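## Task

Take the yellow sponge off the desk and set it on top of the low shelf beneath the REPAIRS sign without moving that shelf. Every low shelf must still stand upright at the finish, and the robot must not fall or end up tilted.

## Robot and tools

ROBOT. A wheeled cart with a pan/tilt head (head_camera) and two arms, left_arm and right_arm, each with a wrist camera (left_wrist_camera, right_wrist_camera) and a two-jaw gripper (one fixed jaw, one swinging). The cart spans x = -0.35 to 0.07 m and is 0.53 m wide; above wheel height (0.13 m) it is 0.46 m wide with its front at x = 0.01. Arm pan axes sit at x = -0.060, y = +0.155 (left) and -0.155 (right). Each shoulder is 0.03 m out from its pan axis, 0.89 m up; links are 0.116, 0.135 and 0.162 m. The fixed jaw tip reaches about 0.44 m from its pan axis at most, and no lower than 0.54 m above the floor. A loose object may occasionally get nudged by something external.

FRAMES. Base frame: metres, origin on the floor between the drive wheels, x ahead, y to the left, z up. Result values left_hand and right_hand are the fixed-jaw tips in this frame; a held object sits toward the swinging jaw. Hand axes: z out along the fingers, y from swinging to fixed jaw. These readings can be off by a few cm. The odometry frame is the base frame where the scene began; base_odometry (x, y, heading in rad, left positive, -3.142 to 3.142) only integrates wheel rotation, so slip or collisions are not seen.

move. Does one action and reports state plus requested images (the pictures line lists their order). With no action it just reports state, images of all cameras, scene number and task. Keys:
- base: a single velocity command {x_m_s, turn_rad_s, for_s}, not a target. x_m_s forward speed in m/s (negative = reverse), 0.005 to 0.291 in magnitude or 0; turn_rad_s left turn rate in rad/s (negative = right), 0.02 to 1.175 in magnitude or 0; for_s 0.1 to 7.5 s. Omitted speeds are 0. No sideways motion. Acceleration is 0.5 m/s2 (turns 2 rad/s2); distance is roughly speed times for_s. If |x|/0.291 + |turn|/1.175 exceeds 1, both get scaled down. Tiny commands (under ~5 mm or 0.02 rad) or near-top speeds may undershoot; check odometry.
- joints: absolute angle targets in rad, one key per joint, each arm separately: head_pan_rad (-3.2..3.2, 0 ahead, + left), head_tilt_rad (-0.76..1.45, 0 level, + down), and for each arm prefix left_arm_ / right_arm_: shoulder_pan_rad (-2.006..2.149), shoulder_lift_rad (-1.836..1.772), elbow_flex_rad (-1.773..1.58), wrist_flex_rad (-1.799..1.772), wrist_roll_rad (-2.816..2.978), gripper_rad (-0.03..1.944). Done tolerances: 0.02 for head, pan and roll; 0.1 lift; 0.07 elbow; 0.03 wrist flex and gripper.
- speeds: per-joint top speed in rad/s for this action only, 0.08 to 4.71; defaults head 1.5, pan 1.4, lift and elbow 2, wrist flex 1.6, roll 1.3. Grippers have no speed key.
- cameras: list of names or ["all"]; [] for none; default none for an action. blocking: true/omitted waits for everything to settle; false returns within ~0.5 s while motion continues. A later move overrides targets it names; a later move that omits base lets a running base velocity ramp down ("stopped").
A single action lasts at most 15 s and any joint motion ends after 14 s (time_out).

JOINT GEOMETRY. Pan: at 0 left_arm points left and right_arm right; positive is clockwise from above; straight ahead is +1.571 (left) and -1.571 (right). Bend: with lift, elbow and wrist flex all 0 the upper arm is up (tilted 0.24 rad outward) and forearm and fingers level; positive bends downward, and the sum of the three is the fingers' angle below level (pointing down = 1.571, forearm no more than 0.20 rad above level). Roll: -1.522 closes the jaws across the arm's vertical plane with the fixed jaw on your left looking outward; 1.619 puts it on the right; 0.049 closes within the plane, fixed jaw below (level fingers) or toward the pan axis (fingers down). With level fingers above furniture use the left-side setting, since the hand body then sticks up ~0.08 m rather than down. Gripper: tips meet near 0, ~0.075 m apart at 1, ~0.106 m at 1.944; each jaw has its own offset up to 0.025 rad. A target below contact squeezes; a grip reports off_target, while done means empty or a light grip. Closing from wide open squeezes most. For thin things use -0.03.

STOW. At the start both arms are folded, jaws shut, width 0.65 m. Stowed pose: left pan -1.75, lift 0.05, elbow 1.35, wrist flex -1.55, roll -1.52; right the same with pan 1.75. Stow in two steps (wrist flex and roll first, then the rest) and unstow in the opposite order. A spin in place needs a free circle of 0.44 m radius; turning or reversing right next to furniture can snag and tip the robot.

OTHER TOOLS. wait {seconds 0..10, cameras}: lets time pass, returning early once running moves settle. stop {cameras}: brakes all running motions (status stopped); braked joints keep pressing. zoom_image {camera, region [x0,y0,x1,y1] pixels from top-left, up to 504 by 504}: closer look at the latest image of that camera. finished_scene {scene}: ends the current scene (give its number) and starts the next; the result usually reports success and the new task. Call nothing else after it in that reply for the first scene.

RESULTS. The move line says done or the worst status. Statuses: moving, done (base: velocity was sent the full time, with a note like sent for 0.7 of 1.2 s), off_target (resting short, maybe still pushing: load, obstacle or trip), stopped, time_out (target dropped), not_followed (a self-collision check, message joint command not followed, withheld that arm; the gripper still acts), limit_stop_at_motor_heat. on_its_own lists unrequested robot actions. Motor temperatures: per arm, one value per joint in joint_positions order, then the gripper. MOTOR HOT appears at 55 °C; at 70 °C the motor cuts out (JOINT FAULT or HAND FAULT), which counts as a stop. A refused call, time_out or fault cancels the reply's later move, wait and finished_scene calls. The simulation keeps running while you compose replies, so moves continue.

CAUTIONS. Loaded or stretched joints sag downward; offset the next target upward by that amount. A joint stuck more than ~0.30 rad from its target (jaws ~0.09) for ~2 s, or shaken at 4 rad/s or more, trips: its torque drops to a third. Reset by waiting for it to settle, then targeting 0.2 rad back from the reading away from the failed target. A hand lifts ~0.4 kg at full reach, ~0.7 kg within 0.28 m of its pan axis. To stop a blocked joint pushing, target its reading. Things can fly from the jaws above ~3 rad/s. Never let the arms collide or press on each other. Avoid pulling or shoving furniture, knocking shelves, dropping objects from height, hard impacts, and lifting wheels or tipping the robot.

Each tool is called after ">>>" in YAML: its name, and indented under it one key for each argument.

## Session

>>> move:
  cameras: ["head_camera"]

>>> move:
  joints: {"head_pan_rad":0.9,"head_tilt_rad":0.2}
  cameras: ["head_camera"]

>>> move:
  joints: {"head_pan_rad":1.8}
  cameras: ["head_camera"]

>>> move:
  joints: {"head_pan_rad":2.7}
  cameras: ["head_camera"]

>>> move:
  joints: {"head_pan_rad":-2.7}
  cameras: ["head_camera"]

>>> move:
  joints: {"head_pan_rad":-1.8}
  cameras: ["head_camera"]

>>> move:
  joints: {"head_pan_rad":-0.9}
  cameras: ["head_camera"]

Scene clock: 0.00 s.
Motor temperatures (°C): left_arm=[32 33 32 32 34 29] | right_arm=[30 28 26 27 31 27]
base_odometry: x=+0.000 y=+0.000 heading=+0.000
base_status: not commanded
joint_positions: head_pan_rad=+0.000 head_tilt_rad=+0.000 left_arm_shoulder_pan_rad=+0.000 left_arm_shoulder_lift_rad=-1.704 left_arm_elbow_flex_rad=+1.478 left_arm_wrist_flex_rad=+0.984 left_arm_wrist_roll_rad=-0.001 left_arm_gripper_rad=+0.000 right_arm_shoulder_pan_rad=+0.001 right_arm_shoulder_lift_rad=-1.670 right_arm_elbow_flex_rad=+1.496 right_arm_wrist_flex_rad=+1.032 right_arm_wrist_roll_rad=+0.000 right_arm_gripper_rad=+0.000
joint_status: not commanded
left_hand: x=-0.0600 y=+0.3116 z=+0.8261 quat_wxyz=(+0.395, -0.918, +0.023, +0.010) (m; base frame)
right_hand: x=-0.0602 y=-0.3015 z=+0.8125 quat_wxyz=(+0.008, +0.023, +0.937, -0.348) (m; base frame)
pictures: head_camera
Images, in order (width x height): head_camera 644x476.

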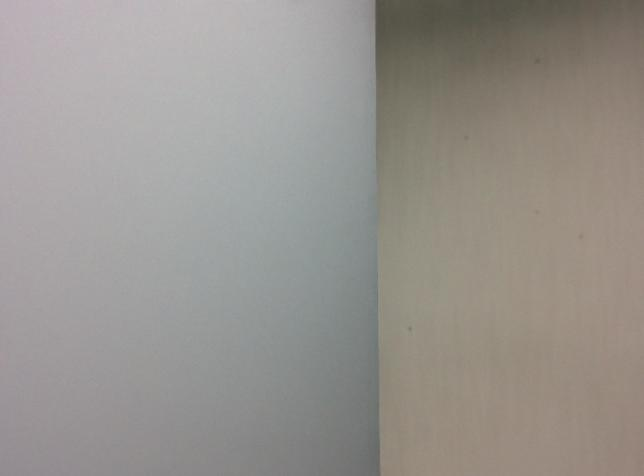

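Scene clock: 1.40 s.
move: done
base_odometry: x=+0.000 y=+0.000 heading=+0.000
base_status: not commanded
joint_positions: head_pan_rad=+0.890 head_tilt_rad=+0.192 left_arm_shoulder_pan_rad=+0.000 left_arm_shoulder_lift_rad=-1.704 left_arm_elbow_flex_rad=+1.478 left_arm_wrist_flex_rad=+0.984 left_arm_wrist_roll_rad=-0.001 left_arm_gripper_rad=+0.000 right_arm_shoulder_pan_rad=+0.001 right_arm_shoulder_lift_rad=-1.670 right_arm_elbow_flex_rad=+1.496 right_arm_wrist_flex_rad=+1.032 right_arm_wrist_roll_rad=+0.000 right_arm_gripper_rad=+0.000
joint_status: all done
left_hand: x=-0.0600 y=+0.3116 z=+0.8261 quat_wxyz=(+0.395, -0.918, +0.023, +0.010) (m; base frame)
right_hand: x=-0.0602 y=-0.3015 z=+0.8125 quat_wxyz=(+0.008, +0.023, +0.937, -0.348) (m; base frame)
pictures: head_camera
Images, in order (width x height): head_camera 644x476.

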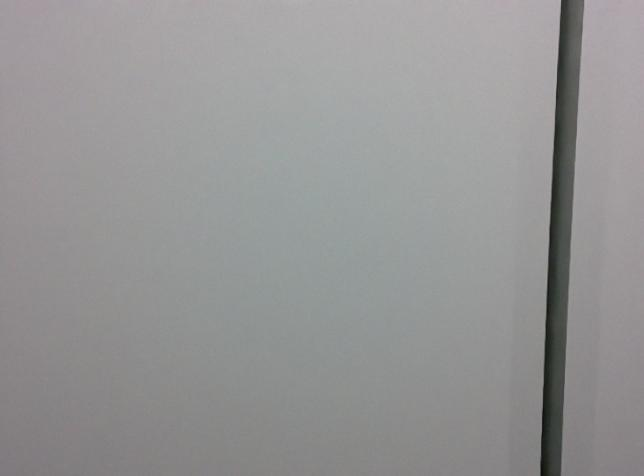

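Scene clock: 2.80 s.
move: done
base_odometry: x=+0.000 y=+0.000 heading=+0.000
base_status: not commanded
joint_positions: head_pan_rad=+1.789 head_tilt_rad=+0.192 left_arm_shoulder_pan_rad=+0.000 left_arm_shoulder_lift_rad=-1.704 left_arm_elbow_flex_rad=+1.478 left_arm_wrist_flex_rad=+0.984 left_arm_wrist_roll_rad=-0.001 left_arm_gripper_rad=+0.000 right_arm_shoulder_pan_rad=+0.001 right_arm_shoulder_lift_rad=-1.670 right_arm_elbow_flex_rad=+1.496 right_arm_wrist_flex_rad=+1.032 right_arm_wrist_roll_rad=+0.000 right_arm_gripper_rad=+0.000
joint_status: all done
left_hand: x=-0.0600 y=+0.3116 z=+0.8261 quat_wxyz=(+0.395, -0.918, +0.023, +0.010) (m; base frame)
right_hand: x=-0.0602 y=-0.3015 z=+0.8125 quat_wxyz=(+0.008, +0.023, +0.937, -0.348) (m; base frame)
pictures: head_camera
Images, in order (width x height): head_camera 644x476.

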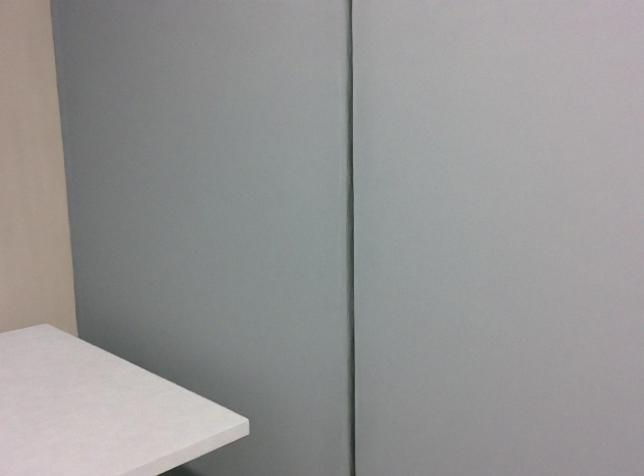

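Scene clock: 4.20 s.
move: done
base_odometry: x=+0.000 y=+0.000 heading=+0.000
base_status: not commanded
joint_positions: head_pan_rad=+2.689 head_tilt_rad=+0.192 left_arm_shoulder_pan_rad=+0.000 left_arm_shoulder_lift_rad=-1.704 left_arm_elbow_flex_rad=+1.478 left_arm_wrist_flex_rad=+0.984 left_arm_wrist_roll_rad=-0.001 left_arm_gripper_rad=+0.000 right_arm_shoulder_pan_rad=+0.001 right_arm_shoulder_lift_rad=-1.670 right_arm_elbow_flex_rad=+1.496 right_arm_wrist_flex_rad=+1.032 right_arm_wrist_roll_rad=+0.000 right_arm_gripper_rad=+0.000
joint_status: all done
left_hand: x=-0.0600 y=+0.3116 z=+0.8261 quat_wxyz=(+0.395, -0.918, +0.023, +0.010) (m; base frame)
right_hand: x=-0.0602 y=-0.3015 z=+0.8125 quat_wxyz=(+0.008, +0.023, +0.937, -0.348) (m; base frame)
pictures: head_camera
Images, in order (width x height): head_camera 644x476.

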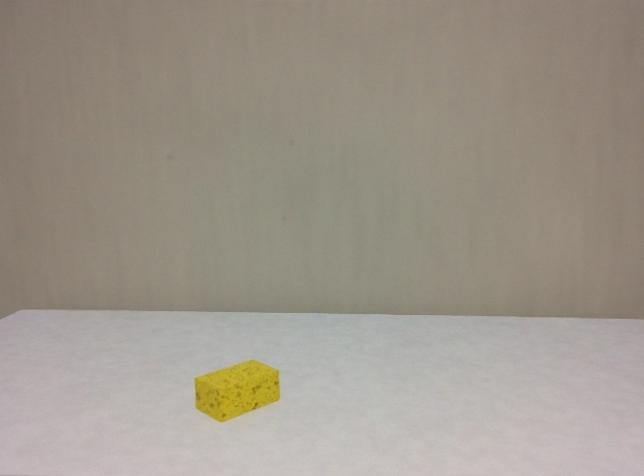

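Scene clock: 8.60 s.
move: done
base_odometry: x=+0.000 y=+0.000 heading=+0.000
base_status: not commanded
joint_positions: head_pan_rad=-2.691 head_tilt_rad=+0.192 left_arm_shoulder_pan_rad=+0.000 left_arm_shoulder_lift_rad=-1.704 left_arm_elbow_flex_rad=+1.478 left_arm_wrist_flex_rad=+0.984 left_arm_wrist_roll_rad=-0.001 left_arm_gripper_rad=+0.000 right_arm_shoulder_pan_rad=+0.001 right_arm_shoulder_lift_rad=-1.670 right_arm_elbow_flex_rad=+1.496 right_arm_wrist_flex_rad=+1.032 right_arm_wrist_roll_rad=+0.000 right_arm_gripper_rad=+0.000
joint_status: all done
left_hand: x=-0.0600 y=+0.3116 z=+0.8261 quat_wxyz=(+0.395, -0.918, +0.023, +0.010) (m; base frame)
right_hand: x=-0.0602 y=-0.3015 z=+0.8125 quat_wxyz=(+0.008, +0.023, +0.937, -0.348) (m; base frame)
pictures: head_camera
Images, in order (width x height): head_camera 644x476.

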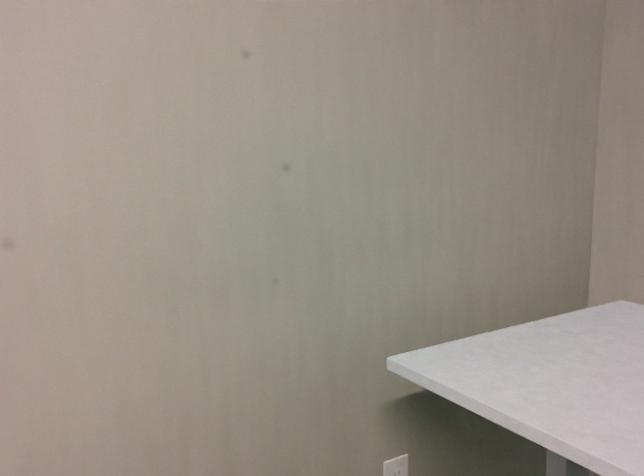

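Scene clock: 10.00 s.
move: done
base_odometry: x=+0.000 y=+0.000 heading=+0.000
base_status: not commanded
joint_positions: head_pan_rad=-1.810 head_tilt_rad=+0.192 left_arm_shoulder_pan_rad=+0.000 left_arm_shoulder_lift_rad=-1.704 left_arm_elbow_flex_rad=+1.478 left_arm_wrist_flex_rad=+0.984 left_arm_wrist_roll_rad=-0.001 left_arm_gripper_rad=+0.000 right_arm_shoulder_pan_rad=+0.001 right_arm_shoulder_lift_rad=-1.670 right_arm_elbow_flex_rad=+1.496 right_arm_wrist_flex_rad=+1.032 right_arm_wrist_roll_rad=+0.000 right_arm_gripper_rad=+0.000
joint_status: all done
left_hand: x=-0.0600 y=+0.3116 z=+0.8261 quat_wxyz=(+0.395, -0.918, +0.023, +0.010) (m; base frame)
right_hand: x=-0.0602 y=-0.3015 z=+0.8125 quat_wxyz=(+0.008, +0.023, +0.937, -0.348) (m; base frame)
pictures: head_camera
Images, in order (width x height): head_camera 644x476.

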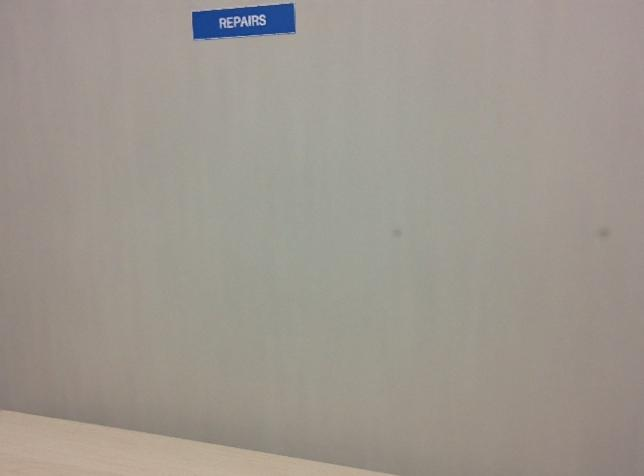

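Scene clock: 11.40 s.
move: done
base_odometry: x=+0.000 y=+0.000 heading=+0.000
base_status: not commanded
joint_positions: head_pan_rad=-0.911 head_tilt_rad=+0.192 left_arm_shoulder_pan_rad=+0.000 left_arm_shoulder_lift_rad=-1.704 left_arm_elbow_flex_rad=+1.478 left_arm_wrist_flex_rad=+0.984 left_arm_wrist_roll_rad=-0.001 left_arm_gripper_rad=+0.000 right_arm_shoulder_pan_rad=+0.001 right_arm_shoulder_lift_rad=-1.670 right_arm_elbow_flex_rad=+1.496 right_arm_wrist_flex_rad=+1.032 right_arm_wrist_roll_rad=+0.000 right_arm_gripper_rad=+0.000
joint_status: all done
left_hand: x=-0.0600 y=+0.3116 z=+0.8261 quat_wxyz=(+0.395, -0.918, +0.023, +0.010) (m; base frame)
right_hand: x=-0.0602 y=-0.3015 z=+0.8125 quat_wxyz=(+0.008, +0.023, +0.937, -0.348) (m; base frame)
pictures: head_camera
Images, in order (width x height): head_camera 644x476.

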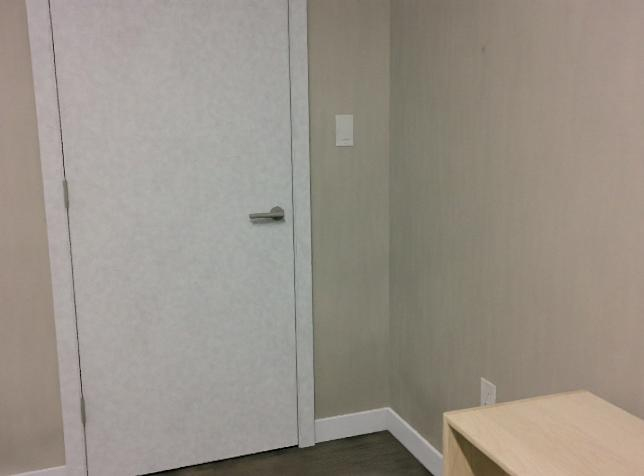

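>>> move:
  joints: {"head_pan_rad":-1.6,"head_tilt_rad":0.6}
  cameras: ["head_camera"]

>>> move:
  joints: {"head_pan_rad":-2.4,"head_tilt_rad":0.6}
  cameras: ["head_camera"]

>>> move:
  joints: {"head_pan_rad":-3.14,"head_tilt_rad":0.6}
  cameras: ["head_camera"]

>>> move:
  joints: {"head_pan_rad":2.6,"head_tilt_rad":0.6}
  cameras: ["head_camera"]

Scene clock: 21.60 s.
move: done
base_odometry: x=+0.000 y=+0.000 heading=+0.000
base_status: not commanded
joint_positions: head_pan_rad=-1.591 head_tilt_rad=+0.593 left_arm_shoulder_pan_rad=+0.000 left_arm_shoulder_lift_rad=-1.704 left_arm_elbow_flex_rad=+1.478 left_arm_wrist_flex_rad=+0.984 left_arm_wrist_roll_rad=-0.001 left_arm_gripper_rad=+0.000 right_arm_shoulder_pan_rad=+0.001 right_arm_shoulder_lift_rad=-1.670 right_arm_elbow_flex_rad=+1.496 right_arm_wrist_flex_rad=+1.032 right_arm_wrist_roll_rad=+0.000 right_arm_gripper_rad=+0.000
joint_status: all done
left_hand: x=-0.0600 y=+0.3116 z=+0.8261 quat_wxyz=(+0.395, -0.918, +0.023, +0.010) (m; base frame)
right_hand: x=-0.0602 y=-0.3015 z=+0.8125 quat_wxyz=(+0.008, +0.023, +0.937, -0.348) (m; base frame)
pictures: head_camera
Images, in order (width x height): head_camera 644x476.

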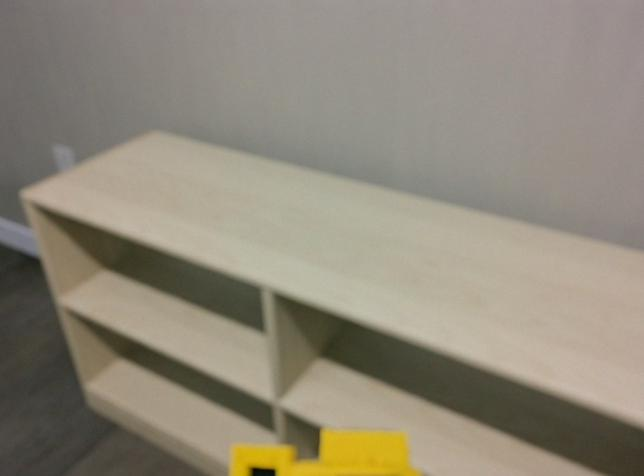

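Scene clock: 22.93 s.
move: done
base_odometry: x=+0.000 y=+0.000 heading=+0.000
base_status: not commanded
joint_positions: head_pan_rad=-2.391 head_tilt_rad=+0.593 left_arm_shoulder_pan_rad=+0.000 left_arm_shoulder_lift_rad=-1.704 left_arm_elbow_flex_rad=+1.478 left_arm_wrist_flex_rad=+0.984 left_arm_wrist_roll_rad=-0.001 left_arm_gripper_rad=+0.000 right_arm_shoulder_pan_rad=+0.001 right_arm_shoulder_lift_rad=-1.670 right_arm_elbow_flex_rad=+1.496 right_arm_wrist_flex_rad=+1.032 right_arm_wrist_roll_rad=+0.000 right_arm_gripper_rad=+0.000
joint_status: all done
left_hand: x=-0.0600 y=+0.3116 z=+0.8261 quat_wxyz=(+0.395, -0.918, +0.023, +0.010) (m; base frame)
right_hand: x=-0.0602 y=-0.3015 z=+0.8125 quat_wxyz=(+0.008, +0.023, +0.937, -0.348) (m; base frame)
pictures: head_camera
Images, in order (width x height): head_camera 644x476.

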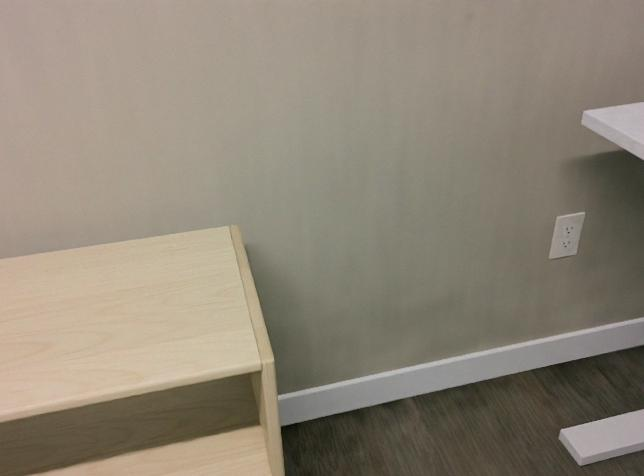

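Scene clock: 24.23 s.
move: done
base_odometry: x=+0.000 y=+0.000 heading=+0.000
base_status: not commanded
joint_positions: head_pan_rad=-3.131 head_tilt_rad=+0.593 left_arm_shoulder_pan_rad=+0.000 left_arm_shoulder_lift_rad=-1.704 left_arm_elbow_flex_rad=+1.478 left_arm_wrist_flex_rad=+0.984 left_arm_wrist_roll_rad=-0.001 left_arm_gripper_rad=+0.000 right_arm_shoulder_pan_rad=+0.001 right_arm_shoulder_lift_rad=-1.670 right_arm_elbow_flex_rad=+1.496 right_arm_wrist_flex_rad=+1.032 right_arm_wrist_roll_rad=+0.000 right_arm_gripper_rad=+0.000
joint_status: all done
left_hand: x=-0.0600 y=+0.3116 z=+0.8261 quat_wxyz=(+0.395, -0.918, +0.023, +0.010) (m; base frame)
right_hand: x=-0.0602 y=-0.3015 z=+0.8125 quat_wxyz=(+0.008, +0.023, +0.937, -0.348) (m; base frame)
pictures: head_camera
Images, in order (width x height): head_camera 644x476.

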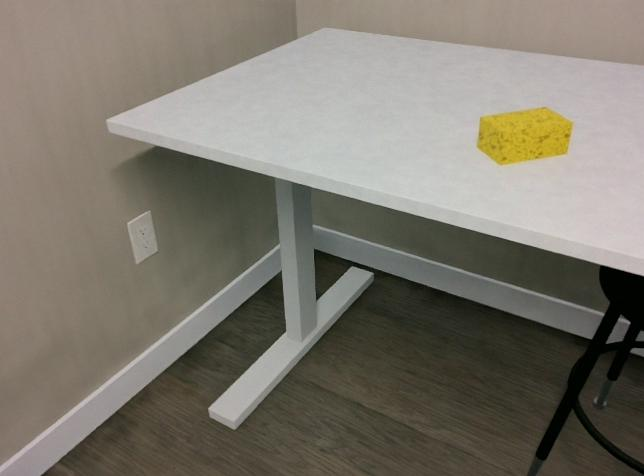

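Scene clock: 28.87 s.
move: done
base_odometry: x=+0.000 y=+0.000 heading=+0.000
base_status: not commanded
joint_positions: head_pan_rad=+2.589 head_tilt_rad=+0.593 left_arm_shoulder_pan_rad=+0.000 left_arm_shoulder_lift_rad=-1.704 left_arm_elbow_flex_rad=+1.478 left_arm_wrist_flex_rad=+0.984 left_arm_wrist_roll_rad=-0.001 left_arm_gripper_rad=+0.000 right_arm_shoulder_pan_rad=+0.001 right_arm_shoulder_lift_rad=-1.670 right_arm_elbow_flex_rad=+1.496 right_arm_wrist_flex_rad=+1.032 right_arm_wrist_roll_rad=+0.000 right_arm_gripper_rad=+0.000
joint_status: all done
left_hand: x=-0.0600 y=+0.3116 z=+0.8261 quat_wxyz=(+0.395, -0.918, +0.023, +0.010) (m; base frame)
right_hand: x=-0.0602 y=-0.3015 z=+0.8125 quat_wxyz=(+0.008, +0.023, +0.937, -0.348) (m; base frame)
pictures: head_camera
Images, in order (width x height): head_camera 644x476.

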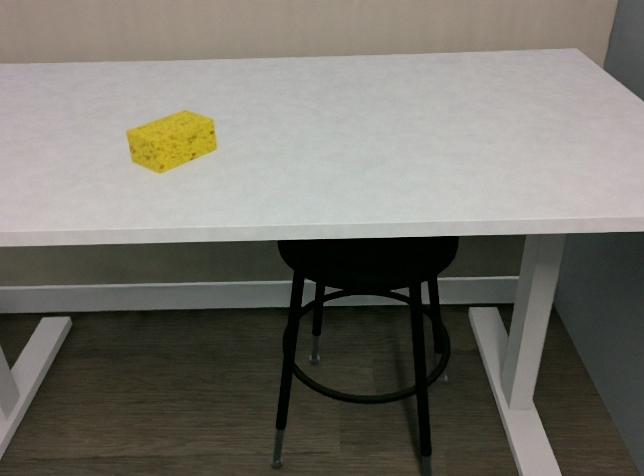

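>>> move:
  joints: {"head_pan_rad":1.07,"head_tilt_rad":1.0}
  cameras: ["head_camera"]

Scene clock: 83.00 s.
move: done
base_odometry: x=+0.000 y=+0.000 heading=+0.000
base_status: not commanded
joint_positions: head_pan_rad=+1.080 head_tilt_rad=+0.994 left_arm_shoulder_pan_rad=+0.000 left_arm_shoulder_lift_rad=-1.704 left_arm_elbow_flex_rad=+1.478 left_arm_wrist_flex_rad=+0.984 left_arm_wrist_roll_rad=-0.001 left_arm_gripper_rad=+0.000 right_arm_shoulder_pan_rad=+0.001 right_arm_shoulder_lift_rad=-1.670 right_arm_elbow_flex_rad=+1.496 right_arm_wrist_flex_rad=+1.032 right_arm_wrist_roll_rad=+0.000 right_arm_gripper_rad=+0.000
joint_status: all done
left_hand: x=-0.0600 y=+0.3116 z=+0.8261 quat_wxyz=(+0.395, -0.918, +0.023, +0.010) (m; base frame)
right_hand: x=-0.0602 y=-0.3015 z=+0.8125 quat_wxyz=(+0.008, +0.023, +0.937, -0.348) (m; base frame)
pictures: head_camera
Images, in order (width x height): head_camera 644x476.

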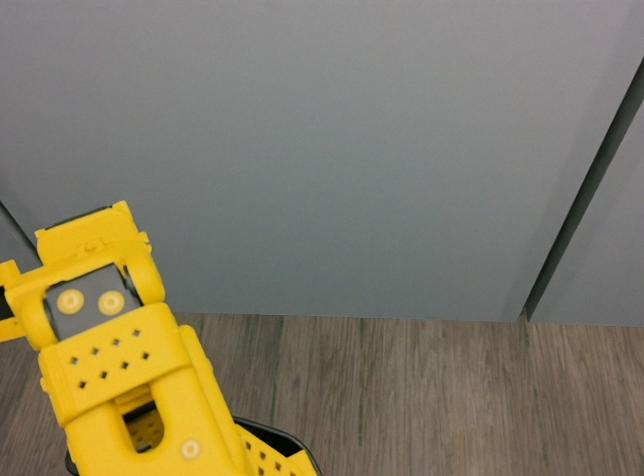

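>>> move:
  joints: {"head_pan_rad":-0.3,"head_tilt_rad":0.6}
  base: {"turn_rad_s":0.8,"for_s":3.72}

>>> move:
  base: {"x_m_s":0.2,"for_s":1.5}
  cameras: ["head_camera"]

Scene clock: 95.07 s.
move: done
base_odometry: x=-0.001 y=+0.000 heading=+2.986
base_status: done (sent for 3.73 of 3.73 s)
joint_positions: head_pan_rad=-0.292 head_tilt_rad=+0.613 left_arm_shoulder_pan_rad=-0.004 left_arm_shoulder_lift_rad=-1.704 left_arm_elbow_flex_rad=+1.478 left_arm_wrist_flex_rad=+0.984 left_arm_wrist_roll_rad=-0.001 left_arm_gripper_rad=+0.000 right_arm_shoulder_pan_rad=+0.000 right_arm_shoulder_lift_rad=-1.670 right_arm_elbow_flex_rad=+1.496 right_arm_wrist_flex_rad=+1.032 right_arm_wrist_roll_rad=+0.000 right_arm_gripper_rad=+0.000
joint_status: all done
left_hand: x=-0.0607 y=+0.3116 z=+0.8261 quat_wxyz=(+0.395, -0.918, +0.021, +0.011) (m; base frame)
right_hand: x=-0.0600 y=-0.3015 z=+0.8125 quat_wxyz=(+0.009, +0.023, +0.937, -0.348) (m; base frame)
pictures: none

Scene clock: 97.57 s.
move: done
base_odometry: x=-0.298 y=+0.045 heading=+2.988
base_status: done (sent for 1.5 of 1.5 s)
joint_positions: head_pan_rad=-0.292 head_tilt_rad=+0.613 left_arm_shoulder_pan_rad=-0.001 left_arm_shoulder_lift_rad=-1.704 left_arm_elbow_flex_rad=+1.478 left_arm_wrist_flex_rad=+0.984 left_arm_wrist_roll_rad=-0.001 left_arm_gripper_rad=+0.000 right_arm_shoulder_pan_rad=+0.001 right_arm_shoulder_lift_rad=-1.670 right_arm_elbow_flex_rad=+1.496 right_arm_wrist_flex_rad=+1.032 right_arm_wrist_roll_rad=+0.000 right_arm_gripper_rad=+0.000
joint_status: not commanded
left_hand: x=-0.0602 y=+0.3116 z=+0.8261 quat_wxyz=(+0.395, -0.918, +0.022, +0.010) (m; base frame)
right_hand: x=-0.0602 y=-0.3015 z=+0.8125 quat_wxyz=(+0.008, +0.023, +0.937, -0.348) (m; base frame)
pictures: head_camera
Images, in order (width x height): head_camera 644x476.

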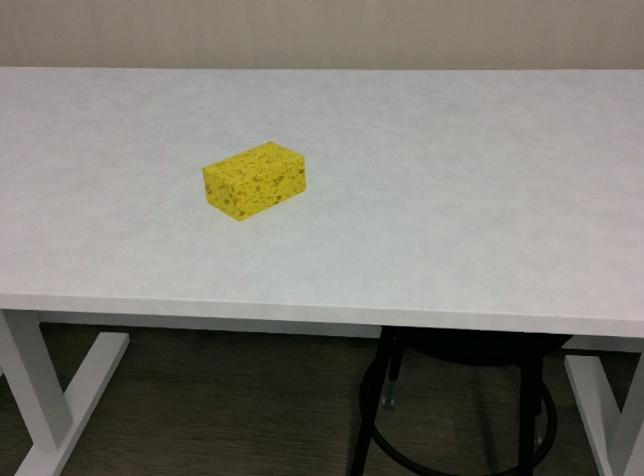

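>>> move:
  joints: {"left_arm_shoulder_lift_rad":-0.02,"left_arm_elbow_flex_rad":-0.166,"left_arm_wrist_flex_rad":0.686,"left_arm_wrist_roll_rad":-1.522}
  base: {"turn_rad_s":-0.3,"for_s":0.71}

>>> move:
  joints: {"left_arm_shoulder_pan_rad":2.07,"left_arm_gripper_rad":1.5,"head_pan_rad":0,"head_tilt_rad":0.75}
  base: {"x_m_s":0.15,"for_s":1.67}

>>> move:
  base: {"turn_rad_s":-0.2,"for_s":0.65}
  cameras: ["head_camera","left_wrist_camera"]

Scene clock: 136.17 s.
move: done
base_odometry: x=-0.298 y=+0.045 heading=+2.776
base_status: done (sent for 0.7 of 0.7 s)
joint_positions: head_pan_rad=-0.292 head_tilt_rad=+0.613 left_arm_shoulder_pan_rad=-0.006 left_arm_shoulder_lift_rad=-0.015 left_arm_elbow_flex_rad=-0.128 left_arm_wrist_flex_rad=+0.700 left_arm_wrist_roll_rad=-1.516 left_arm_gripper_rad=+0.000 right_arm_shoulder_pan_rad=+0.001 right_arm_shoulder_lift_rad=-1.670 right_arm_elbow_flex_rad=+1.496 right_arm_wrist_flex_rad=+1.032 right_arm_wrist_roll_rad=+0.000 right_arm_gripper_rad=+0.000
joint_status: all done
left_hand: x=-0.0697 y=+0.4806 z=+0.9463 quat_wxyz=(+0.343, -0.622, +0.615, +0.343) (m; base frame)
right_hand: x=-0.0602 y=-0.3015 z=+0.8125 quat_wxyz=(+0.008, +0.023, +0.937, -0.348) (m; base frame)
pictures: none

Scene clock: 138.70 s.
move: done
base_odometry: x=-0.531 y=+0.135 heading=+2.775
base_status: done (sent for 1.67 of 1.67 s)
joint_positions: head_pan_rad=-0.011 head_tilt_rad=+0.744 left_arm_shoulder_pan_rad=+2.065 left_arm_shoulder_lift_rad=-0.015 left_arm_elbow_flex_rad=-0.128 left_arm_wrist_flex_rad=+0.700 left_arm_wrist_roll_rad=-1.524 left_arm_gripper_rad=+1.493 right_arm_shoulder_pan_rad=+0.001 right_arm_shoulder_lift_rad=-1.670 right_arm_elbow_flex_rad=+1.496 right_arm_wrist_flex_rad=+1.032 right_arm_wrist_roll_rad=+0.000 right_arm_gripper_rad=+0.000
joint_status: all done
left_hand: x=+0.2304 y=+0.0074 z=+0.9463 quat_wxyz=(+0.471, +0.215, +0.847, -0.118) (m; base frame)
right_hand: x=-0.0602 y=-0.3015 z=+0.8125 quat_wxyz=(+0.008, +0.023, +0.937, -0.348) (m; base frame)
pictures: none

Scene clock: 139.93 s.
move: done
base_odometry: x=-0.532 y=+0.135 heading=+2.644
base_status: done (sent for 0.67 of 0.67 s)
joint_positions: head_pan_rad=-0.011 head_tilt_rad=+0.744 left_arm_shoulder_pan_rad=+2.063 left_arm_shoulder_lift_rad=-0.015 left_arm_elbow_flex_rad=-0.128 left_arm_wrist_flex_rad=+0.700 left_arm_wrist_roll_rad=-1.524 left_arm_gripper_rad=+1.493 right_arm_shoulder_pan_rad=-0.004 right_arm_shoulder_lift_rad=-1.670 right_arm_elbow_flex_rad=+1.496 right_arm_wrist_flex_rad=+1.032 right_arm_wrist_roll_rad=+0.000 right_arm_gripper_rad=+0.000
joint_status: not commanded
left_hand: x=+0.2306 y=+0.0078 z=+0.9463 quat_wxyz=(+0.471, +0.214, +0.848, -0.118) (m; base frame)
right_hand: x=-0.0595 y=-0.3015 z=+0.8125 quat_wxyz=(+0.009, +0.021, +0.937, -0.348) (m; base frame)
pictures: head_camera, left_wrist_camera
Images, in order (width x height): head_camera 644x476, left_wrist_camera 644x476.

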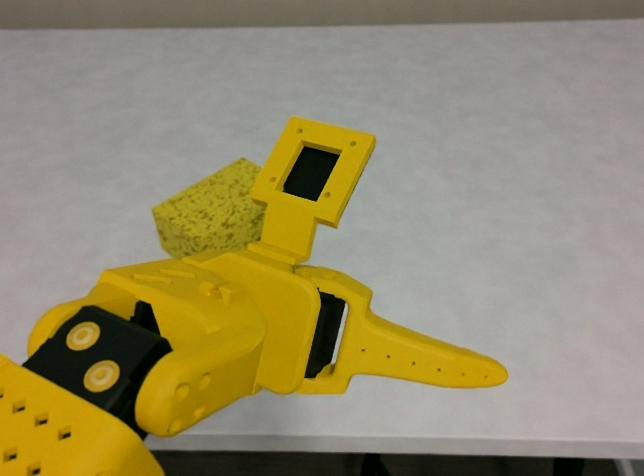

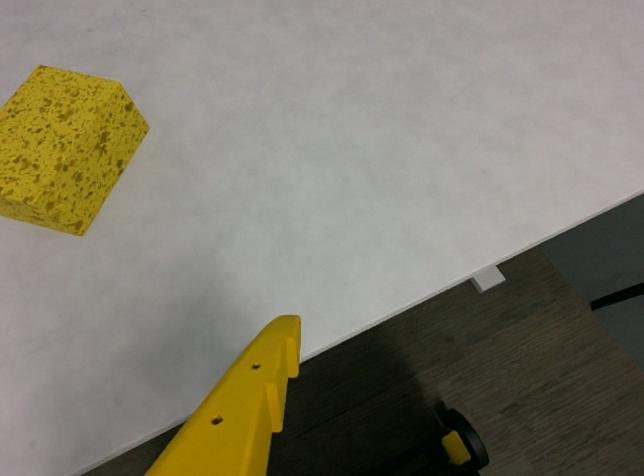

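>>> move:
  base: {"x_m_s":-0.2,"for_s":1.0}

>>> move:
  base: {"turn_rad_s":0.6,"for_s":1.5}

>>> move:
  base: {"x_m_s":0.17,"for_s":1.0}

>>> move:
  base: {"turn_rad_s":-0.6,"for_s":1.5}
  cameras: ["head_camera","left_wrist_camera"]

Scene clock: 168.03 s.
move: done
base_odometry: x=-0.356 y=+0.039 heading=+2.640
base_status: done (sent for 1 of 1 s)
joint_positions: head_pan_rad=-0.011 head_tilt_rad=+0.744 left_arm_shoulder_pan_rad=+2.068 left_arm_shoulder_lift_rad=-0.015 left_arm_elbow_flex_rad=-0.128 left_arm_wrist_flex_rad=+0.700 left_arm_wrist_roll_rad=-1.524 left_arm_gripper_rad=+1.493 right_arm_shoulder_pan_rad=-0.002 right_arm_shoulder_lift_rad=-1.670 right_arm_elbow_flex_rad=+1.496 right_arm_wrist_flex_rad=+1.032 right_arm_wrist_roll_rad=+0.000 right_arm_gripper_rad=+0.000
joint_status: not commanded
left_hand: x=+0.2299 y=+0.0065 z=+0.9463 quat_wxyz=(+0.471, +0.216, +0.847, -0.119) (m; base frame)
right_hand: x=-0.0597 y=-0.3015 z=+0.8125 quat_wxyz=(+0.009, +0.022, +0.937, -0.348) (m; base frame)
pictures: none

Scene clock: 170.23 s.
move: done
base_odometry: x=-0.355 y=+0.039 heading=-2.740
base_status: done (sent for 1.5 of 1.5 s)
joint_positions: head_pan_rad=-0.011 head_tilt_rad=+0.744 left_arm_shoulder_pan_rad=+2.063 left_arm_shoulder_lift_rad=-0.015 left_arm_elbow_flex_rad=-0.128 left_arm_wrist_flex_rad=+0.700 left_arm_wrist_roll_rad=-1.524 left_arm_gripper_rad=+1.493 right_arm_shoulder_pan_rad=+0.000 right_arm_shoulder_lift_rad=-1.670 right_arm_elbow_flex_rad=+1.496 right_arm_wrist_flex_rad=+1.032 right_arm_wrist_roll_rad=+0.000 right_arm_gripper_rad=+0.000
joint_status: not commanded
left_hand: x=+0.2306 y=+0.0078 z=+0.9463 quat_wxyz=(+0.471, +0.214, +0.848, -0.118) (m; base frame)
right_hand: x=-0.0600 y=-0.3015 z=+0.8125 quat_wxyz=(+0.009, +0.023, +0.937, -0.348) (m; base frame)
pictures: none

Scene clock: 172.03 s.
move: done
base_odometry: x=-0.512 y=-0.028 heading=-2.738
base_status: done (sent for 1 of 1 s)
joint_positions: head_pan_rad=-0.011 head_tilt_rad=+0.744 left_arm_shoulder_pan_rad=+2.068 left_arm_shoulder_lift_rad=-0.015 left_arm_elbow_flex_rad=-0.128 left_arm_wrist_flex_rad=+0.700 left_arm_wrist_roll_rad=-1.524 left_arm_gripper_rad=+1.493 right_arm_shoulder_pan_rad=+0.003 right_arm_shoulder_lift_rad=-1.670 right_arm_elbow_flex_rad=+1.496 right_arm_wrist_flex_rad=+1.032 right_arm_wrist_roll_rad=+0.000 right_arm_gripper_rad=+0.000
joint_status: not commanded
left_hand: x=+0.2299 y=+0.0065 z=+0.9463 quat_wxyz=(+0.471, +0.216, +0.847, -0.119) (m; base frame)
right_hand: x=-0.0604 y=-0.3015 z=+0.8125 quat_wxyz=(+0.008, +0.024, +0.937, -0.348) (m; base frame)
pictures: none

Scene clock: 174.20 s.
move: done
base_odometry: x=-0.512 y=-0.028 heading=+2.644
base_status: done (sent for 1.5 of 1.5 s)
joint_positions: head_pan_rad=-0.011 head_tilt_rad=+0.744 left_arm_shoulder_pan_rad=+2.069 left_arm_shoulder_lift_rad=-0.015 left_arm_elbow_flex_rad=-0.128 left_arm_wrist_flex_rad=+0.700 left_arm_wrist_roll_rad=-1.524 left_arm_gripper_rad=+1.493 right_arm_shoulder_pan_rad=+0.003 right_arm_shoulder_lift_rad=-1.670 right_arm_elbow_flex_rad=+1.496 right_arm_wrist_flex_rad=+1.032 right_arm_wrist_roll_rad=+0.000 right_arm_gripper_rad=+0.000
joint_status: not commanded
left_hand: x=+0.2297 y=+0.0060 z=+0.9463 quat_wxyz=(+0.471, +0.217, +0.847, -0.119) (m; base frame)
right_hand: x=-0.0604 y=-0.3015 z=+0.8125 quat_wxyz=(+0.008, +0.024, +0.937, -0.348) (m; base frame)
pictures: head_camera, left_wrist_camera
Images, in order (width x height): head_camera 644x476, left_wrist_camera 644x476.

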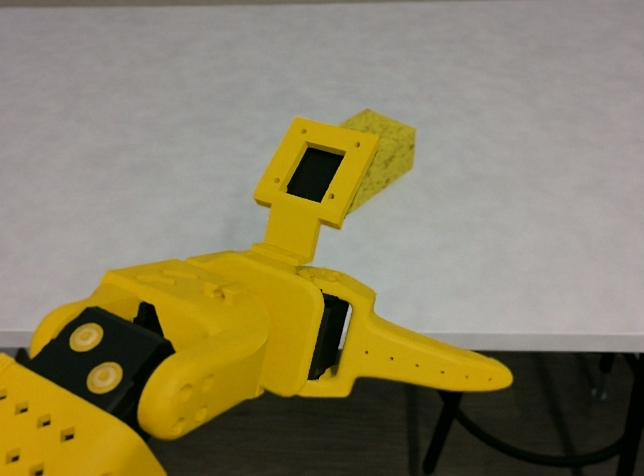

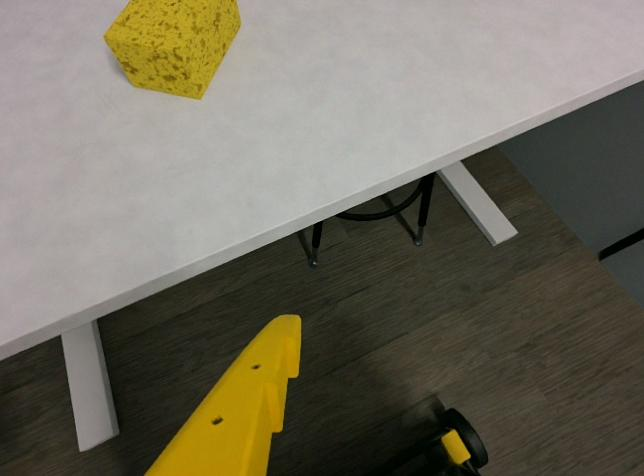

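>>> move:
  joints: {"left_arm_shoulder_pan_rad":1.96,"left_arm_gripper_rad":1.9}
  base: {"x_m_s":0.15,"for_s":1.67}
  cameras: ["head_camera","left_wrist_camera"]

Scene clock: 191.00 s.
move: done
base_odometry: x=-0.732 y=+0.092 heading=+2.641
base_status: done (sent for 1.67 of 1.67 s)
joint_positions: head_pan_rad=-0.011 head_tilt_rad=+0.744 left_arm_shoulder_pan_rad=+1.964 left_arm_shoulder_lift_rad=-0.015 left_arm_elbow_flex_rad=-0.128 left_arm_wrist_flex_rad=+0.700 left_arm_wrist_roll_rad=-1.526 left_arm_gripper_rad=+1.891 right_arm_shoulder_pan_rad=+0.004 right_arm_shoulder_lift_rad=-1.670 right_arm_elbow_flex_rad=+1.496 right_arm_wrist_flex_rad=+1.032 right_arm_wrist_roll_rad=+0.000 right_arm_gripper_rad=+0.000
joint_status: all done
left_hand: x=+0.2438 y=+0.0375 z=+0.9464 quat_wxyz=(+0.476, +0.172, +0.857, -0.094) (m; base frame)
right_hand: x=-0.0606 y=-0.3015 z=+0.8125 quat_wxyz=(+0.008, +0.025, +0.937, -0.348) (m; base frame)
pictures: head_camera, left_wrist_camera
Images, in order (width x height): head_camera 644x476, left_wrist_camera 644x476.

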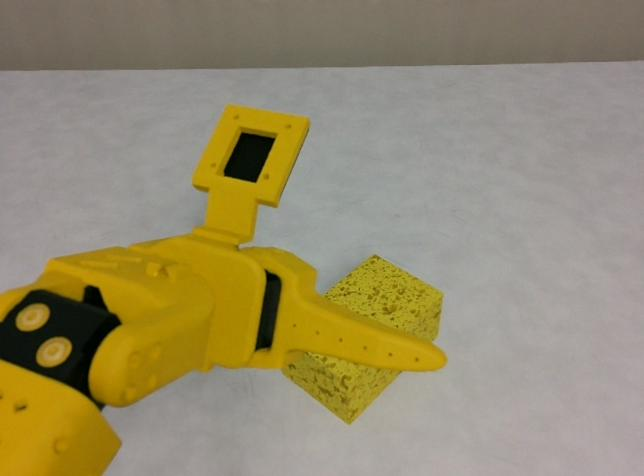

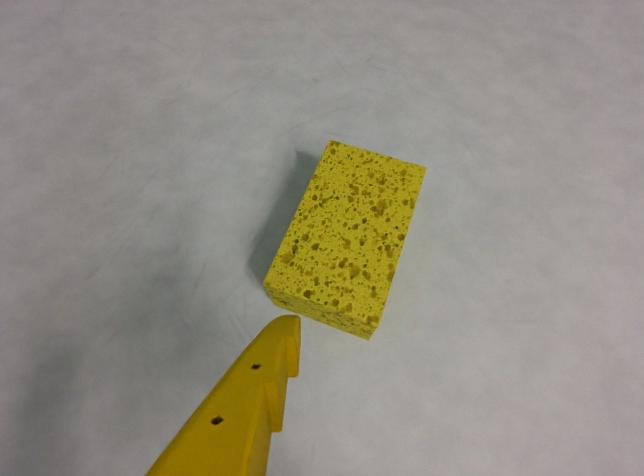

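>>> move:
  joints: {"left_arm_shoulder_pan_rad":1.945,"left_arm_shoulder_lift_rad":-0.185,"left_arm_elbow_flex_rad":0.65,"left_arm_wrist_flex_rad":-0.06}
  base: {"x_m_s":0.05,"for_s":0.4}
  cameras: ["head_camera","left_wrist_camera"]

Scene clock: 221.37 s.
move: done
base_odometry: x=-0.749 y=+0.102 heading=+2.641
base_status: done (sent for 0.4 of 0.4 s)
joint_positions: head_pan_rad=-0.011 head_tilt_rad=+0.744 left_arm_shoulder_pan_rad=+1.947 left_arm_shoulder_lift_rad=-0.141 left_arm_elbow_flex_rad=+0.652 left_arm_wrist_flex_rad=-0.046 left_arm_wrist_roll_rad=-1.526 left_arm_gripper_rad=+1.891 right_arm_shoulder_pan_rad=+0.003 right_arm_shoulder_lift_rad=-1.670 right_arm_elbow_flex_rad=+1.496 right_arm_wrist_flex_rad=+1.032 right_arm_wrist_roll_rad=+0.000 right_arm_gripper_rad=+0.000
joint_status: all done
left_hand: x=+0.2273 y=+0.0499 z=+0.8755 quat_wxyz=(+0.516, +0.161, +0.836, -0.097) (m; base frame)
right_hand: x=-0.0604 y=-0.3015 z=+0.8125 quat_wxyz=(+0.008, +0.024, +0.937, -0.348) (m; base frame)
pictures: head_camera, left_wrist_camera
Images, in order (width x height): head_camera 644x476, left_wrist_camera 644x476.

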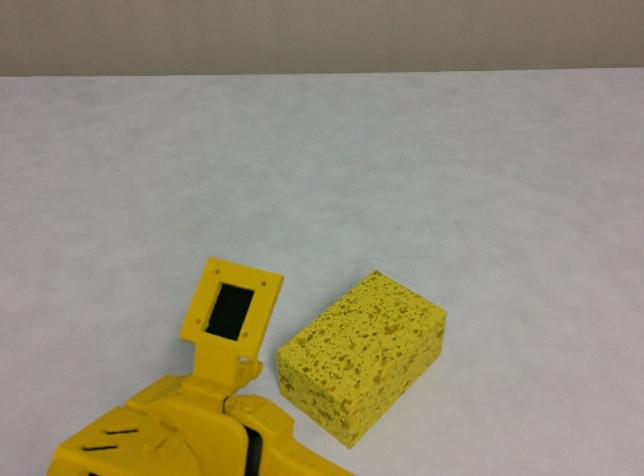

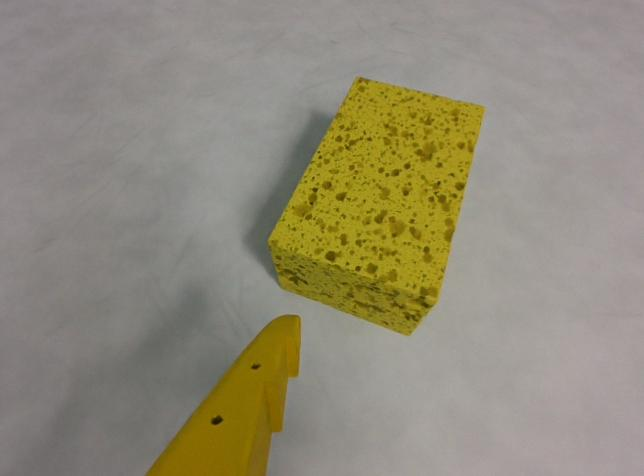

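>>> move:
  joints: {"left_arm_shoulder_pan_rad":1.875}

>>> move:
  joints: {"left_arm_shoulder_lift_rad":0.4,"left_arm_elbow_flex_rad":-0.03,"left_arm_wrist_flex_rad":0.02}
  speeds: {"left_arm_shoulder_lift_rad":0.5,"left_arm_elbow_flex_rad":0.6}
  cameras: ["head_camera","left_wrist_camera"]

Scene clock: 231.80 s.
move: done
base_odometry: x=-0.749 y=+0.102 heading=+2.641
base_status: not commanded
joint_positions: head_pan_rad=-0.011 head_tilt_rad=+0.744 left_arm_shoulder_pan_rad=+1.878 left_arm_shoulder_lift_rad=-0.141 left_arm_elbow_flex_rad=+0.652 left_arm_wrist_flex_rad=-0.046 left_arm_wrist_roll_rad=-1.526 left_arm_gripper_rad=+1.891 right_arm_shoulder_pan_rad=+0.003 right_arm_shoulder_lift_rad=-1.670 right_arm_elbow_flex_rad=+1.496 right_arm_wrist_flex_rad=+1.032 right_arm_wrist_roll_rad=+0.000 right_arm_gripper_rad=+0.000
joint_status: all done
left_hand: x=+0.2338 y=+0.0700 z=+0.8755 quat_wxyz=(+0.519, +0.132, +0.841, -0.079) (m; base frame)
right_hand: x=-0.0604 y=-0.3015 z=+0.8125 quat_wxyz=(+0.008, +0.024, +0.937, -0.348) (m; base frame)
pictures: none

Scene clock: 233.57 s.
move: done
base_odometry: x=-0.749 y=+0.102 heading=+2.641
base_status: not commanded
joint_positions: head_pan_rad=-0.011 head_tilt_rad=+0.744 left_arm_shoulder_pan_rad=+1.878 left_arm_shoulder_lift_rad=+0.410 left_arm_elbow_flex_rad=+0.007 left_arm_wrist_flex_rad=+0.017 left_arm_wrist_roll_rad=-1.526 left_arm_gripper_rad=+1.891 right_arm_shoulder_pan_rad=+0.003 right_arm_shoulder_lift_rad=-1.670 right_arm_elbow_flex_rad=+1.496 right_arm_wrist_flex_rad=+1.032 right_arm_wrist_roll_rad=+0.000 right_arm_gripper_rad=+0.000
joint_status: all done
left_hand: x=+0.2969 y=+0.0500 z=+0.8685 quat_wxyz=(+0.532, +0.130, +0.833, -0.081) (m; base frame)
right_hand: x=-0.0604 y=-0.3015 z=+0.8125 quat_wxyz=(+0.008, +0.024, +0.937, -0.348) (m; base frame)
pictures: head_camera, left_wrist_camera
Images, in order (width x height): head_camera 644x476, left_wrist_camera 644x476.

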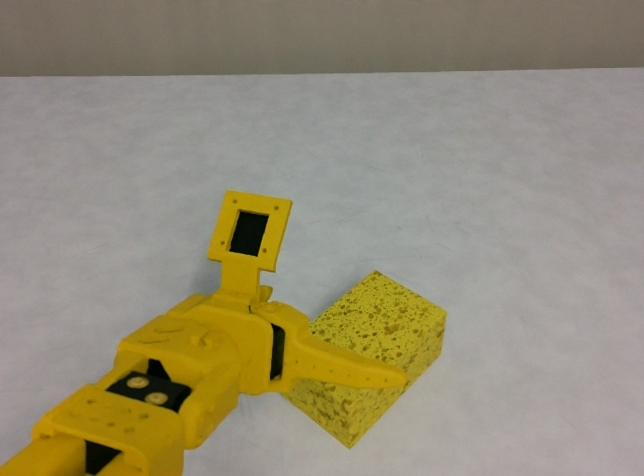

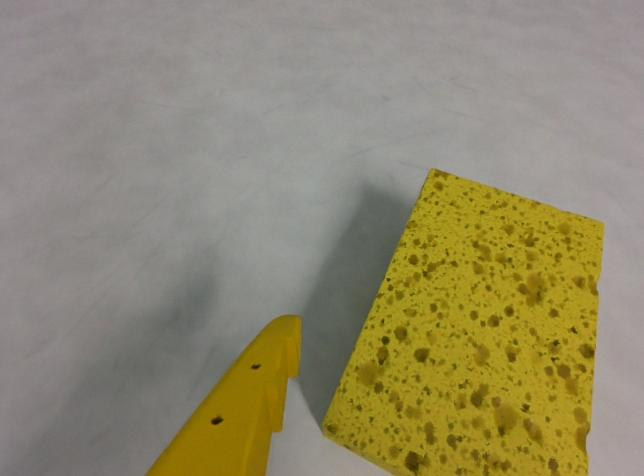

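>>> move:
  joints: {"left_arm_shoulder_lift_rad":0.25,"left_arm_elbow_flex_rad":0.25,"left_arm_wrist_flex_rad":-0.15}
  cameras: ["head_camera","left_wrist_camera"]

>>> move:
  joints: {"left_arm_shoulder_pan_rad":2.0}
  speeds: {"left_arm_shoulder_pan_rad":0.2}
  cameras: ["head_camera","left_wrist_camera"]

Scene clock: 259.53 s.
move: done
base_odometry: x=-0.749 y=+0.102 heading=+2.641
base_status: not commanded
joint_positions: head_pan_rad=-0.011 head_tilt_rad=+0.744 left_arm_shoulder_pan_rad=+1.878 left_arm_shoulder_lift_rad=+0.309 left_arm_elbow_flex_rad=+0.254 left_arm_wrist_flex_rad=-0.136 left_arm_wrist_roll_rad=-1.526 left_arm_gripper_rad=+1.891 right_arm_shoulder_pan_rad=+0.003 right_arm_shoulder_lift_rad=-1.670 right_arm_elbow_flex_rad=+1.496 right_arm_wrist_flex_rad=+1.032 right_arm_wrist_roll_rad=+0.000 right_arm_gripper_rad=+0.000
joint_status: all done
left_hand: x=+0.2800 y=+0.0553 z=+0.8586 quat_wxyz=(+0.535, +0.130, +0.831, -0.082) (m; base frame)
right_hand: x=-0.0604 y=-0.3015 z=+0.8125 quat_wxyz=(+0.008, +0.024, +0.937, -0.348) (m; base frame)
pictures: head_camera, left_wrist_camera
Images, in order (width x height): head_camera 644x476, left_wrist_camera 644x476.

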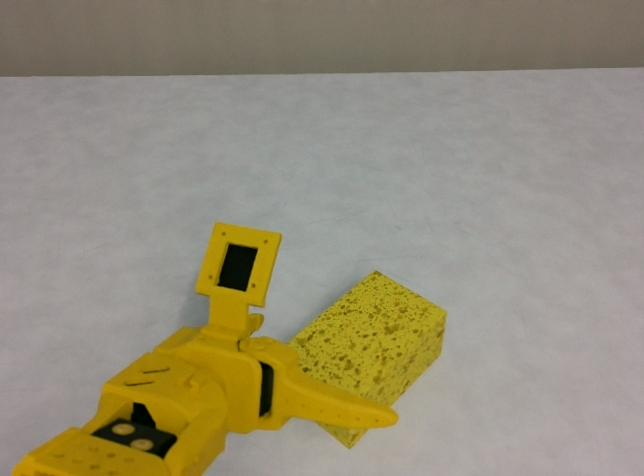

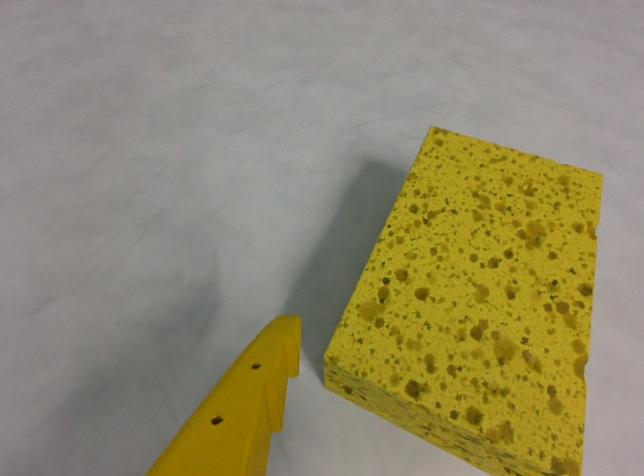

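Scene clock: 260.80 s.
move: done
base_odometry: x=-0.749 y=+0.102 heading=+2.641
base_status: not commanded
joint_positions: head_pan_rad=-0.011 head_tilt_rad=+0.744 left_arm_shoulder_pan_rad=+1.993 left_arm_shoulder_lift_rad=+0.309 left_arm_elbow_flex_rad=+0.254 left_arm_wrist_flex_rad=-0.136 left_arm_wrist_roll_rad=-1.526 left_arm_gripper_rad=+1.891 right_arm_shoulder_pan_rad=+0.003 right_arm_shoulder_lift_rad=-1.670 right_arm_elbow_flex_rad=+1.496 right_arm_wrist_flex_rad=+1.032 right_arm_wrist_roll_rad=+0.000 right_arm_gripper_rad=+0.000
joint_status: all done
left_hand: x=+0.2663 y=+0.0170 z=+0.8586 quat_wxyz=(+0.530, +0.177, +0.822, -0.112) (m; base frame)
right_hand: x=-0.0604 y=-0.3015 z=+0.8125 quat_wxyz=(+0.008, +0.024, +0.937, -0.348) (m; base frame)
pictures: head_camera, left_wrist_camera
Images, in order (width x height): head_camera 644x476, left_wrist_camera 644x476.

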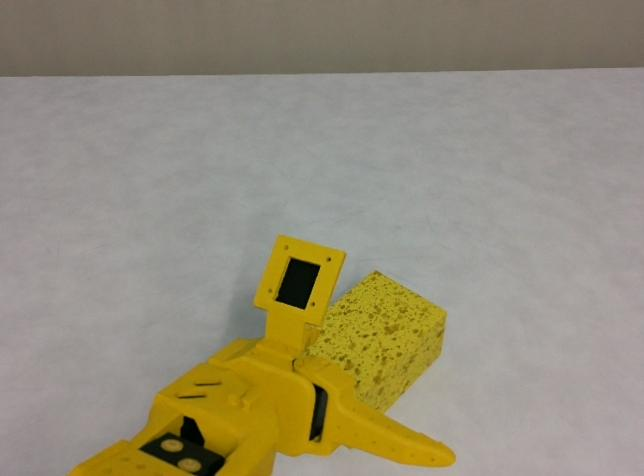

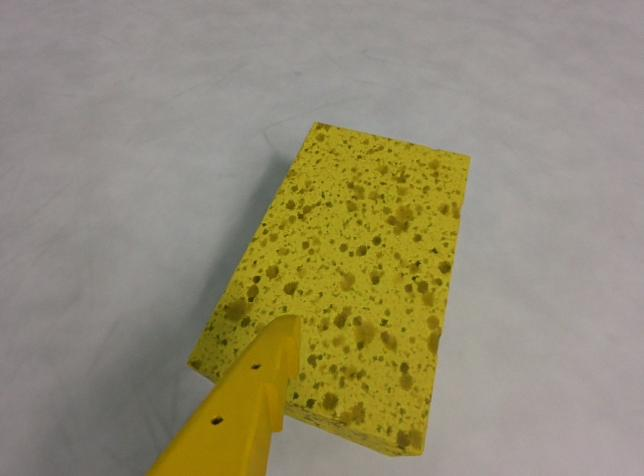

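>>> move:
  joints: {"left_arm_shoulder_pan_rad":1.85}

>>> move:
  joints: {"left_arm_shoulder_lift_rad":0.44,"left_arm_elbow_flex_rad":0.29,"left_arm_wrist_flex_rad":-0.42}
  speeds: {"left_arm_shoulder_lift_rad":0.3,"left_arm_elbow_flex_rad":0.3,"left_arm_wrist_flex_rad":0.4}
  cameras: ["head_camera","left_wrist_camera"]

Scene clock: 278.00 s.
move: done
base_odometry: x=-0.749 y=+0.102 heading=+2.641
base_status: not commanded
joint_positions: head_pan_rad=-0.011 head_tilt_rad=+0.744 left_arm_shoulder_pan_rad=+1.858 left_arm_shoulder_lift_rad=+0.309 left_arm_elbow_flex_rad=+0.254 left_arm_wrist_flex_rad=-0.136 left_arm_wrist_roll_rad=-1.526 left_arm_gripper_rad=+1.891 right_arm_shoulder_pan_rad=+0.003 right_arm_shoulder_lift_rad=-1.670 right_arm_elbow_flex_rad=+1.496 right_arm_wrist_flex_rad=+1.032 right_arm_wrist_roll_rad=+0.000 right_arm_gripper_rad=+0.000
joint_status: all done
left_hand: x=+0.2820 y=+0.0621 z=+0.8586 quat_wxyz=(+0.536, +0.122, +0.832, -0.077) (m; base frame)
right_hand: x=-0.0604 y=-0.3015 z=+0.8125 quat_wxyz=(+0.008, +0.024, +0.937, -0.348) (m; base frame)
pictures: none

Scene clock: 279.23 s.
move: done
base_odometry: x=-0.749 y=+0.102 heading=+2.641
base_status: not commanded
joint_positions: head_pan_rad=-0.011 head_tilt_rad=+0.744 left_arm_shoulder_pan_rad=+1.856 left_arm_shoulder_lift_rad=+0.448 left_arm_elbow_flex_rad=+0.294 left_arm_wrist_flex_rad=-0.406 left_arm_wrist_roll_rad=-1.526 left_arm_gripper_rad=+1.891 right_arm_shoulder_pan_rad=+0.003 right_arm_shoulder_lift_rad=-1.670 right_arm_elbow_flex_rad=+1.496 right_arm_wrist_flex_rad=+1.032 right_arm_wrist_roll_rad=+0.000 right_arm_gripper_rad=+0.000
joint_status: all done
left_hand: x=+0.2865 y=+0.0614 z=+0.8429 quat_wxyz=(+0.573, +0.117, +0.807, -0.081) (m; base frame)
right_hand: x=-0.0604 y=-0.3015 z=+0.8125 quat_wxyz=(+0.008, +0.024, +0.937, -0.348) (m; base frame)
pictures: head_camera, left_wrist_camera
Images, in order (width x height): head_camera 644x476, left_wrist_camera 644x476.

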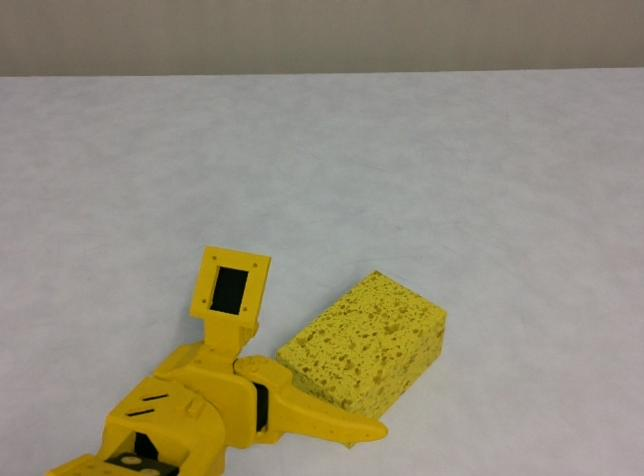

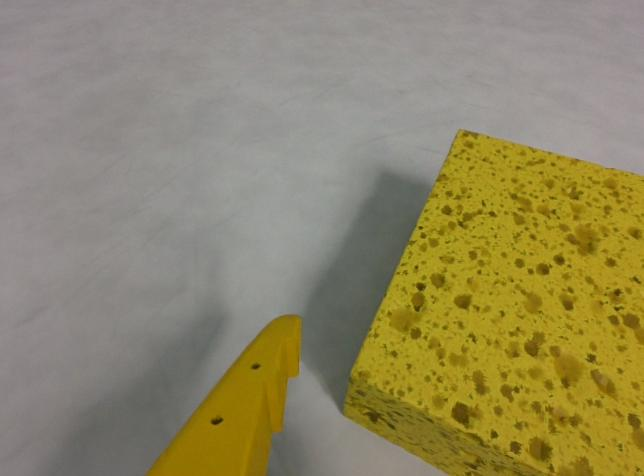

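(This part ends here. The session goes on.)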